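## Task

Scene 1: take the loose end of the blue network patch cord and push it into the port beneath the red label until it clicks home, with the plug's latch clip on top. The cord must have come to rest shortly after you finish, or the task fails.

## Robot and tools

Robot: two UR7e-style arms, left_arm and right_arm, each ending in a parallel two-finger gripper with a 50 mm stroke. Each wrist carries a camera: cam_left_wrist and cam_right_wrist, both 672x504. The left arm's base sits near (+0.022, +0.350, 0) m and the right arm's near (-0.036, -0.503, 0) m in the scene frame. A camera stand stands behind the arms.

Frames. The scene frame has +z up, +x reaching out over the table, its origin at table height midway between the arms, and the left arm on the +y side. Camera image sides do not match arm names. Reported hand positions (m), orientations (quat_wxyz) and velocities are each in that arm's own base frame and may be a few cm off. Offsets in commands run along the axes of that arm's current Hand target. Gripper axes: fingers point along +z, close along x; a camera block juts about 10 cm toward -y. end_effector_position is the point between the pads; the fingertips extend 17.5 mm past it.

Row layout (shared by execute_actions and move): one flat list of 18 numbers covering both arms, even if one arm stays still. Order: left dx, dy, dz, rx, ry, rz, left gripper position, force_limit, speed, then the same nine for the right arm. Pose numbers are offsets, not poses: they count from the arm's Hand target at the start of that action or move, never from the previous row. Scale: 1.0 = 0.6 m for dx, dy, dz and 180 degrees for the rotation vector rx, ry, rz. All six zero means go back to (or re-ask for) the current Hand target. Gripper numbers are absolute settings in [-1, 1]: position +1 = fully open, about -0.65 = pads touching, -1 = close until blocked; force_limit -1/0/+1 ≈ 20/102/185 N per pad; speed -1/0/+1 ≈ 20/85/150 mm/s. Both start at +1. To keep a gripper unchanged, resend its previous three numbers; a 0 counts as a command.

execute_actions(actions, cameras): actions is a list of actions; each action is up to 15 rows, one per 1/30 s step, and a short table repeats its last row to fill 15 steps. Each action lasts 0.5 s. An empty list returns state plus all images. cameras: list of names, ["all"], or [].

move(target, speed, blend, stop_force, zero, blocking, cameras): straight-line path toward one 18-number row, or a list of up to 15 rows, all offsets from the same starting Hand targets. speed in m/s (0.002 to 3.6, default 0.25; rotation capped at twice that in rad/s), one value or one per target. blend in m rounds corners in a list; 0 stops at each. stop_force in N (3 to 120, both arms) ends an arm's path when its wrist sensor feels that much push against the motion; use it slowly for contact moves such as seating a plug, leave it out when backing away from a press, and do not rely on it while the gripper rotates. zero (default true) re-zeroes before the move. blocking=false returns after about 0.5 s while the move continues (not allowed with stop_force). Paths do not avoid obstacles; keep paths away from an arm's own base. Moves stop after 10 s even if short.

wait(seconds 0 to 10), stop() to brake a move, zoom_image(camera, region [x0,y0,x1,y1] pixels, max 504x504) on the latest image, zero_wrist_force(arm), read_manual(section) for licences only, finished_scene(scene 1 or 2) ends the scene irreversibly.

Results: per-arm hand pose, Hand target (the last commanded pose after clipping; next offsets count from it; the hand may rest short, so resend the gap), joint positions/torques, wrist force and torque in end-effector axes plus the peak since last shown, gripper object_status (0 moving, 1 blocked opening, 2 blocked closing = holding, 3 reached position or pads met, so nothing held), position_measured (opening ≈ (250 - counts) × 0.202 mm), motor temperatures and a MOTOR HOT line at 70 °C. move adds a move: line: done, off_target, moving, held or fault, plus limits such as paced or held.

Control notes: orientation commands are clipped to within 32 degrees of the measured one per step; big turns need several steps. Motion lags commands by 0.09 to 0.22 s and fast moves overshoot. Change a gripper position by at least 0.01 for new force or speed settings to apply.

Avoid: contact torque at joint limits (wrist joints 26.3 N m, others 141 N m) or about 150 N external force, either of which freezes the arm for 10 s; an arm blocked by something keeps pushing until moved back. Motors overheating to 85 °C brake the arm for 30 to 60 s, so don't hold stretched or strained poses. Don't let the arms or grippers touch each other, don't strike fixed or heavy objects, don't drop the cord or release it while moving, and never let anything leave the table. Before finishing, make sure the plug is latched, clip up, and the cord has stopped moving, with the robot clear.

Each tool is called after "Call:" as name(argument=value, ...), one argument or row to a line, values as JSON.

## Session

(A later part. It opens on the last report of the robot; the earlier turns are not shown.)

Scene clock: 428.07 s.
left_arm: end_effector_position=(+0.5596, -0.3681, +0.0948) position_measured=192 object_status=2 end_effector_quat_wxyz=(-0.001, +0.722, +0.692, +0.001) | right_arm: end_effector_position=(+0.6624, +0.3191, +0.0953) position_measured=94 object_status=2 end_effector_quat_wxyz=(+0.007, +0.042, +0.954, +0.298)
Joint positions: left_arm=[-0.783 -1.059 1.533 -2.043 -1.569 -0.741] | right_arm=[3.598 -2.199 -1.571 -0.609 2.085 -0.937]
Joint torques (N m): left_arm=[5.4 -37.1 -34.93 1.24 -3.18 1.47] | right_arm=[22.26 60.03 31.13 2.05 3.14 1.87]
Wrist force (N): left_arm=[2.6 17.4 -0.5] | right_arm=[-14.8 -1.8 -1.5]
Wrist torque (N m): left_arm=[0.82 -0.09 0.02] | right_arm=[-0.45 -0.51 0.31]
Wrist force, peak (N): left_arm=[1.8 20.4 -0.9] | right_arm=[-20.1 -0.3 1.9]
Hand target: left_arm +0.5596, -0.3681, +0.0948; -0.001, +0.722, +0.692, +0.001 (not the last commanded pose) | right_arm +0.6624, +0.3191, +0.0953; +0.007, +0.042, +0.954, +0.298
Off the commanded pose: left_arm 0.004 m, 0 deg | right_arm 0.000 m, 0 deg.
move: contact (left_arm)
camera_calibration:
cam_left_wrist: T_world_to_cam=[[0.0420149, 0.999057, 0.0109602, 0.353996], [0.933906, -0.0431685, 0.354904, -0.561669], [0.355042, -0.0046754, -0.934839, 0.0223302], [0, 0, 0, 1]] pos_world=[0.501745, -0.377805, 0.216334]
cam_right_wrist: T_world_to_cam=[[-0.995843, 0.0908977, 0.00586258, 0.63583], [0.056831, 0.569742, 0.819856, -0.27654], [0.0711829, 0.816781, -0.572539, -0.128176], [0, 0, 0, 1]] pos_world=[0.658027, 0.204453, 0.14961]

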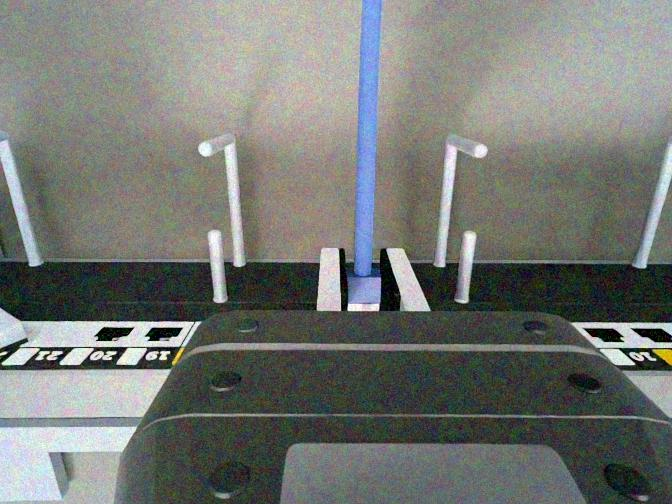

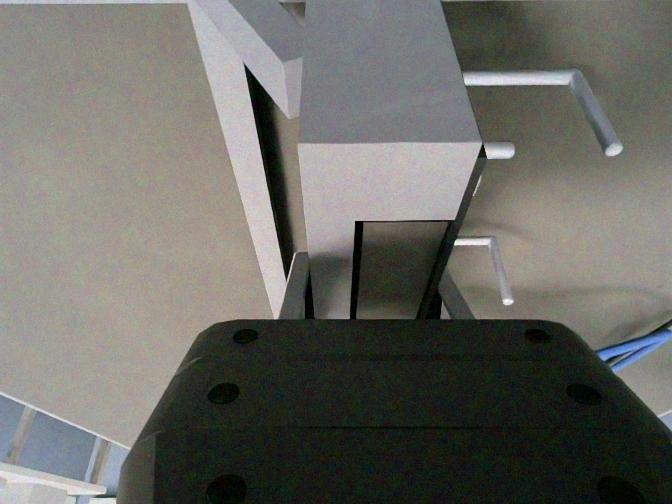

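Call:
move(
  target=[0,-0.01,0,0,0,0,-1,-0.6,-0.7,0,0,0,0,0,0,-1,-0.4,-0.95],
  speed=0.004,
  stop_force=14,
  cameras=["cam_left_wrist"],
)

Call:
zoom_image(
  camera="cam_left_wrist",
  region=[260, 180, 460, 330],
)

Scene clock: 433.90 s.
left_arm: end_effector_position=(+0.5589, -0.3680, +0.0949) position_measured=192 object_status=2 end_effector_quat_wxyz=(-0.001, +0.722, +0.692, +0.001) | right_arm: end_effector_position=(+0.6624, +0.3191, +0.0953) position_measured=94 object_status=2 end_effector_quat_wxyz=(+0.007, +0.042, +0.954, +0.298)
Joint positions: left_arm=[-0.784 -1.061 1.536 -2.044 -1.569 -0.742] | right_arm=[3.598 -2.199 -1.571 -0.609 2.085 -0.937]
Joint torques (N m): left_arm=[2.2 -37.19 -30.63 4.16 -3.74 1.25] | right_arm=[20.14 50.72 31.77 2.12 2.82 1.74]
Wrist force (N): left_arm=[1.6 29.5 -1.6] | right_arm=[-6.9 -2.9 -4.8]
Wrist torque (N m): left_arm=[0.65 -0.11 0.05] | right_arm=[-0.47 -0.61 0.32]
Wrist force, peak (N): left_arm=[1.3 34.2 -2.5] | right_arm=[-15.1 -1.9 -1.5]
Hand target: left_arm +0.5589, -0.3680, +0.0948; -0.001, +0.722, +0.692, +0.001 (not the last commanded pose) | right_arm +0.6624, +0.3191, +0.0953; +0.007, +0.042, +0.954, +0.298
Off the commanded pose: left_arm 0.005 m, 0 deg | right_arm 0.000 m, 0 deg.
move: contact (left_arm)
camera_calibration:
cam_left_wrist: T_world_to_cam=[[0.041769, 0.999069, 0.0107706, 0.354193], [0.933838, -0.0428702, 0.355119, -0.560915], [0.35525, -0.00477498, -0.934759, 0.0224211], [0, 0, 0, 1]] pos_world=[0.501044, -0.377803, 0.216335]
Images, in order (width x height): cam_left_wrist 672x504.

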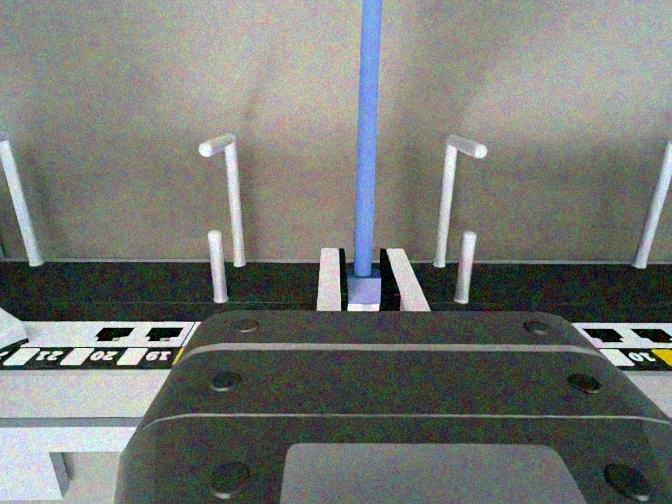

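Scaled by 2.520 from the camera's 672x504 image, which has a finer 960x720 frame.

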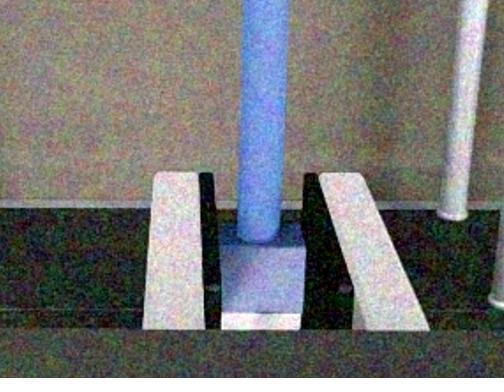

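Call:
move(
  target=[0,0.0035,0,0,0,0,-1,-0.6,-0.7,0,0,0,0,0,0,-1,-0.4,-0.95],
  speed=0.01,
)

Call:
execute_actions(
  actions=[
    [[0,0,0,0,0,0,0.4,-0.6,-0.9,0,0,0,0,0,0,-1,-0.4,-0.95]],
    [[0,0,0,0,0,0,0.4,-0.6,-0.9,0,0,0,0,0,0,-1,-0.4,-0.95]],
    [[0,0,0,0,0,0,0.4,-0.6,-0.9,0,0,0,0,0,0,-1,-0.4,-0.95]],
  ],
)

Call:
move(
  target=[0,-0.03,-0.2,0,0,0,0.4,-0.6,-0.9,0,0,0,0,0,0,-1,-0.4,-0.95],
  speed=0.12,
  cameras=["all"],
)

Scene clock: 441.13 s.
left_arm: end_effector_position=(+0.5609, -0.3681, +0.0948) position_measured=192 object_status=2 end_effector_quat_wxyz=(-0.001, +0.722, +0.692, +0.001) | right_arm: end_effector_position=(+0.6624, +0.3191, +0.0953) position_measured=94 object_status=2 end_effector_quat_wxyz=(+0.007, +0.042, +0.954, +0.298)
Joint positions: left_arm=[-0.782 -1.057 1.53 -2.042 -1.569 -0.74] | right_arm=[3.598 -2.199 -1.571 -0.609 2.085 -0.937]
Joint torques (N m): left_arm=[12.61 -39.67 -42.65 -2.24 2.53 1.33] | right_arm=[18.33 49.15 32.5 2.11 3.12 1.7]
Wrist force (N): left_arm=[1.5 -11.1 0.2] | right_arm=[-15.4 -2.5 -0.7]
Wrist torque (N m): left_arm=[0.05 -0.11 -0.07] | right_arm=[-0.46 -0.48 0.32]
Wrist force, peak (N): left_arm=[1.1 30.0 -2.0] | right_arm=[-15.4 -2.5 -0.7]
Hand target: left_arm +0.5610, -0.3681, +0.0948; -0.001, +0.722, +0.692, +0.001 | right_arm +0.6624, +0.3191, +0.0953; +0.007, +0.042, +0.954, +0.298
Off the commanded pose: left_arm 0.000 m, 0 deg | right_arm 0.000 m, 0 deg.
move: done

Scene clock: 442.83 s.
left_arm: end_effector_position=(+0.5611, -0.3681, +0.0949) position_measured=92 object_status=3 end_effector_quat_wxyz=(-0.001, +0.722, +0.692, +0.001) | right_arm: end_effector_position=(+0.6624, +0.3191, +0.0953) position_measured=94 object_status=2 end_effector_quat_wxyz=(+0.007, +0.042, +0.954, +0.298)
Joint positions: left_arm=[-0.781 -1.057 1.529 -2.042 -1.569 -0.74] | right_arm=[3.598 -2.199 -1.571 -0.609 2.085 -0.937]
Joint torques (N m): left_arm=[-6.37 -43.26 -16.08 -2.36 -0.53 1.23] | right_arm=[18 50.36 32.14 2.05 4.04 1.64]
Wrist force (N): left_arm=[0.5 1.8 0.3] | right_arm=[-12.1 -2.5 -1.2]
Wrist torque (N m): left_arm=[0.33 -0.10 -0.04] | right_arm=[-0.45 -0.58 0.32]
Wrist force, peak (N): left_arm=[1.3 -12.1 1.1] | right_arm=[-15.5 -2.1 -1.2]
Hand target: left_arm +0.5610, -0.3681, +0.0948; -0.001, +0.722, +0.692, +0.001 | right_arm +0.6624, +0.3191, +0.0953; +0.007, +0.042, +0.954, +0.298
Off the commanded pose: left_arm 0.000 m, 0 deg | right_arm 0.000 m, 0 deg.

Scene clock: 444.33 s.
left_arm: end_effector_position=(+0.5430, -0.3676, +0.2148) position_measured=92 object_status=3 end_effector_quat_wxyz=(-0.001, +0.722, +0.692, +0.001) | right_arm: end_effector_position=(+0.6624, +0.3191, +0.0953) position_measured=94 object_status=2 end_effector_quat_wxyz=(+0.007, +0.042, +0.954, +0.298)
Joint positions: left_arm=[-0.801 -1.187 1.399 -1.782 -1.569 -0.759] | right_arm=[3.598 -2.199 -1.571 -0.609 2.085 -0.937]
Joint torques (N m): left_arm=[-11.62 -54.81 -41.75 0.25 -0.89 -1.27] | right_arm=[17.24 49.34 32.02 2.15 4.74 1.66]
Wrist force (N): left_arm=[0.6 1.5 -0.2] | right_arm=[-12.0 -2.4 -1.2]
Wrist torque (N m): left_arm=[0.26 -0.12 0.07] | right_arm=[-0.43 -0.59 0.32]
Wrist force, peak (N): left_arm=[0.5 1.7 2.4] | right_arm=[-12.6 -2.3 -1.6]
Hand target: left_arm +0.5430, -0.3676, +0.2148; -0.001, +0.722, +0.692, +0.001 | right_arm +0.6624, +0.3191, +0.0953; +0.007, +0.042, +0.954, +0.298
Off the commanded pose: left_arm 0.000 m, 0 deg | right_arm 0.000 m, 0 deg.
move: done
camera_calibration:
cam_left_wrist: T_world_to_cam=[[0.0417321, 0.99907, 0.0108589, 0.353159], [0.933873, -0.0428675, 0.355027, -0.588521], [0.355163, -0.00467517, -0.934793, 0.140275], [0, 0, 0, 1]] pos_world=[0.485045, -0.377403, 0.336234]
cam_right_wrist: T_world_to_cam=[[-0.995843, 0.0908977, 0.00586258, 0.63583], [0.056831, 0.569742, 0.819856, -0.27654], [0.0711829, 0.816781, -0.572539, -0.128176], [0, 0, 0, 1]] pos_world=[0.658027, 0.204453, 0.14961]

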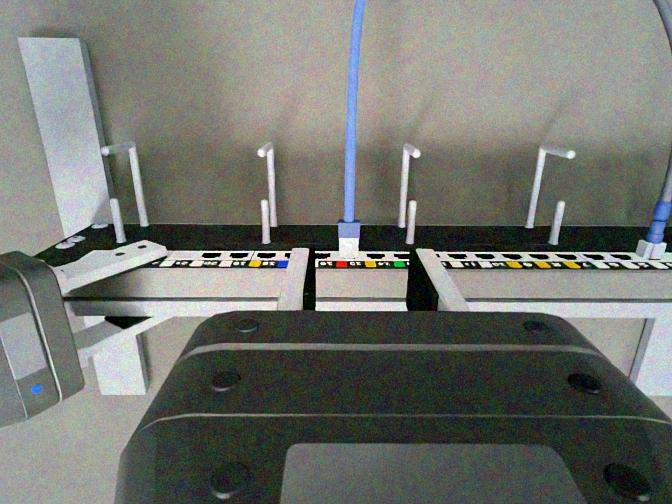

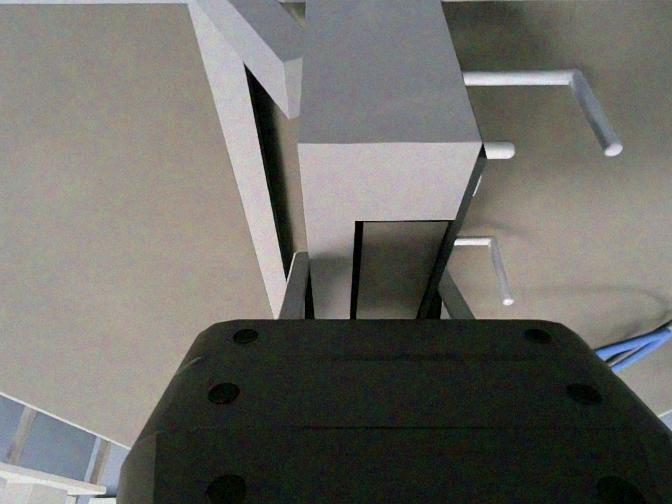

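Call:
zoom_image(
  camera="cam_left_wrist",
  region=[310, 200, 400, 275],
)

Call:
zoom_image(
  camera="cam_left_wrist",
  region=[582, 180, 672, 275],
)

Scaled by 5.600 from the camera's 672x504 image, which has a finer 960x720 frame.

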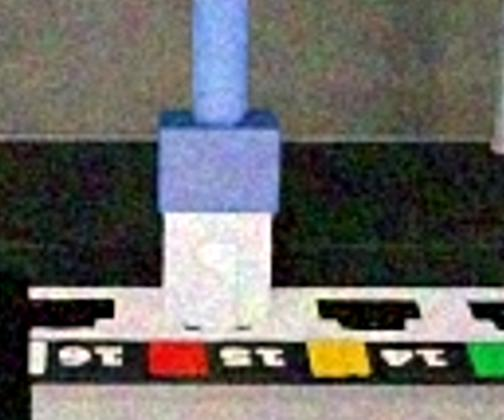

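Scaled by 5.305 from the camera's 672x504 image, which has a finer 960x720 frame.

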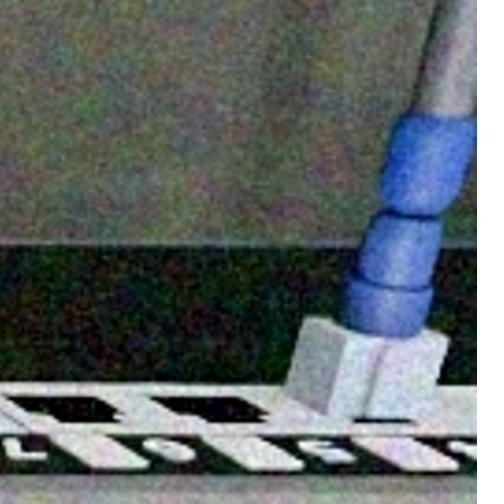

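Call:
execute_actions(
  actions=[
    [[0,0,0,0,0,0,0.4,-0.6,-0.9,0,0,0,0,0,0,0.67,-0.4,-0.95]],
    [[0,0,0,0,0,0,0.4,-0.6,-0.9,0,0,0,0,0,0,0.67,-0.4,-0.95]],
    [[0,0,0,0,0,0,0.4,-0.6,-0.9,0,0,0,0,0,0,0.67,-0.4,-0.95]],
  ],
)

Call:
move(
  target=[0,0,0,0,0,0,0.4,-0.6,-0.9,0,0.114,-0.164,0,0,0,0.67,-0.4,-0.95],
  speed=0.1,
  cameras=["all"],
)

Call:
zoom_image(
  camera="cam_left_wrist",
  region=[310, 200, 400, 275],
)

Scene clock: 456.57 s.
left_arm: end_effector_position=(+0.5430, -0.3676, +0.2148) position_measured=92 object_status=3 end_effector_quat_wxyz=(-0.001, +0.722, +0.692, +0.001) | right_arm: end_effector_position=(+0.6624, +0.3191, +0.0953) position_measured=52 object_status=3 end_effector_quat_wxyz=(+0.007, +0.042, +0.954, +0.298)
Joint positions: left_arm=[-0.801 -1.187 1.399 -1.781 -1.569 -0.759] | right_arm=[3.599 -2.199 -1.571 -0.609 2.085 -0.937]
Joint torques (N m): left_arm=[-11.7 -53.54 -40.16 -0.39 -0.81 -1.33] | right_arm=[-2.88 49.82 31.83 2.06 -0.31 1.54]
Wrist force (N): left_arm=[0.6 1.6 -0.2] | right_arm=[-0.4 -0.3 0.2]
Wrist torque (N m): left_arm=[0.28 -0.11 0.07] | right_arm=[-0.59 -0.07 -0.13]
Wrist force, peak (N): left_arm=[0.9 2.0 0.1] | right_arm=[-12.6 -2.2 -1.6]
Hand target: left_arm +0.5430, -0.3676, +0.2148; -0.001, +0.722, +0.692, +0.001 | right_arm +0.6624, +0.3191, +0.0953; +0.007, +0.042, +0.954, +0.298
Off the commanded pose: left_arm 0.000 m, 0 deg | right_arm 0.000 m, 0 deg.

Scene clock: 458.27 s.
left_arm: end_effector_position=(+0.5430, -0.3676, +0.2148) position_measured=92 object_status=3 end_effector_quat_wxyz=(-0.001, +0.722, +0.692, +0.001) | right_arm: end_effector_position=(+0.6638, +0.3193, +0.2151) position_measured=52 object_status=3 end_effector_quat_wxyz=(+0.007, +0.042, +0.954, +0.298)
Joint positions: left_arm=[-0.801 -1.187 1.399 -1.781 -1.569 -0.759] | right_arm=[3.598 -2.067 -1.441 -0.871 2.085 -0.938]
Joint torques (N m): left_arm=[-10.91 -53.05 -39.54 -0.31 -0.96 -1.17] | right_arm=[-14.33 59.93 38.96 1.08 2.48 -2.67]
Wrist force (N): left_arm=[0.7 1.9 -0.2] | right_arm=[-0.6 0.0 0.5]
Wrist torque (N m): left_arm=[0.33 -0.13 0.07] | right_arm=[-0.54 -0.04 -0.16]
Wrist force, peak (N): left_arm=[0.7 1.9 -0.2] | right_arm=[-0.4 -1.3 1.7]
Hand target: left_arm +0.5430, -0.3676, +0.2148; -0.001, +0.722, +0.692, +0.001 | right_arm +0.6638, +0.3193, +0.2151; +0.007, +0.042, +0.954, +0.298
Off the commanded pose: left_arm 0.000 m, 0 deg | right_arm 0.000 m, 0 deg.
move: done
camera_calibration:
cam_left_wrist: T_world_to_cam=[[0.0417321, 0.99907, 0.0108589, 0.353158], [0.933873, -0.0428675, 0.355027, -0.588556], [0.355163, -0.00467517, -0.934793, 0.140369], [0, 0, 0, 1]] pos_world=[0.485045, -0.377403, 0.336334]
cam_right_wrist: T_world_to_cam=[[-0.995843, 0.0908977, 0.00586258, 0.636494], [0.056831, 0.569742, 0.819856, -0.37501], [0.0711829, 0.816781, -0.572539, -0.0599309], [0, 0, 0, 1]] pos_world=[0.659427, 0.204753, 0.26941]

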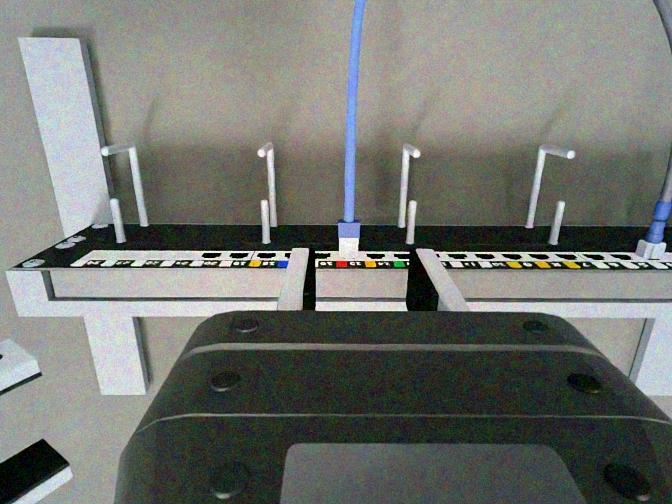

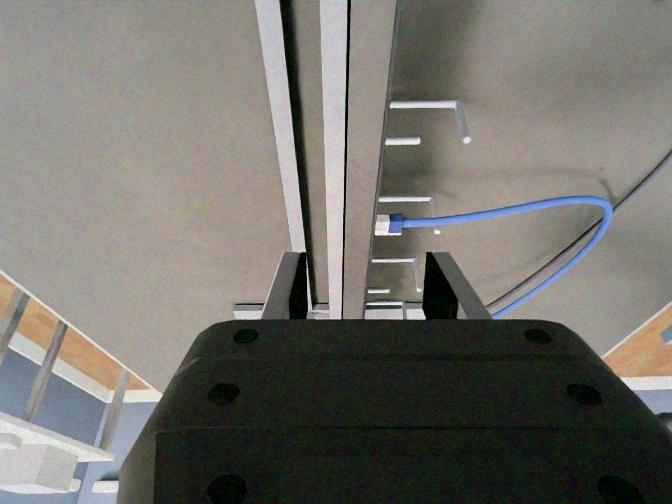

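Scaled by 5.600 from the camera's 672x504 image, which has a finer 960x720 frame.

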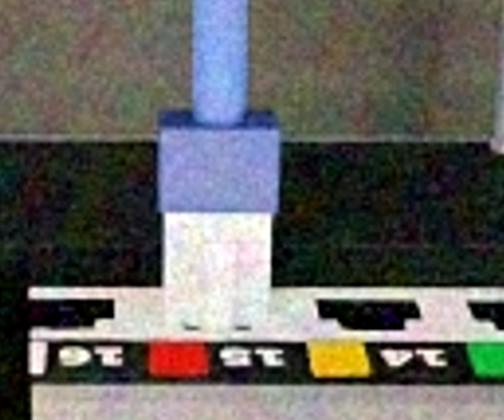

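Call:
finished_scene(
  scene=1,
)

The scene is finished: the task was done.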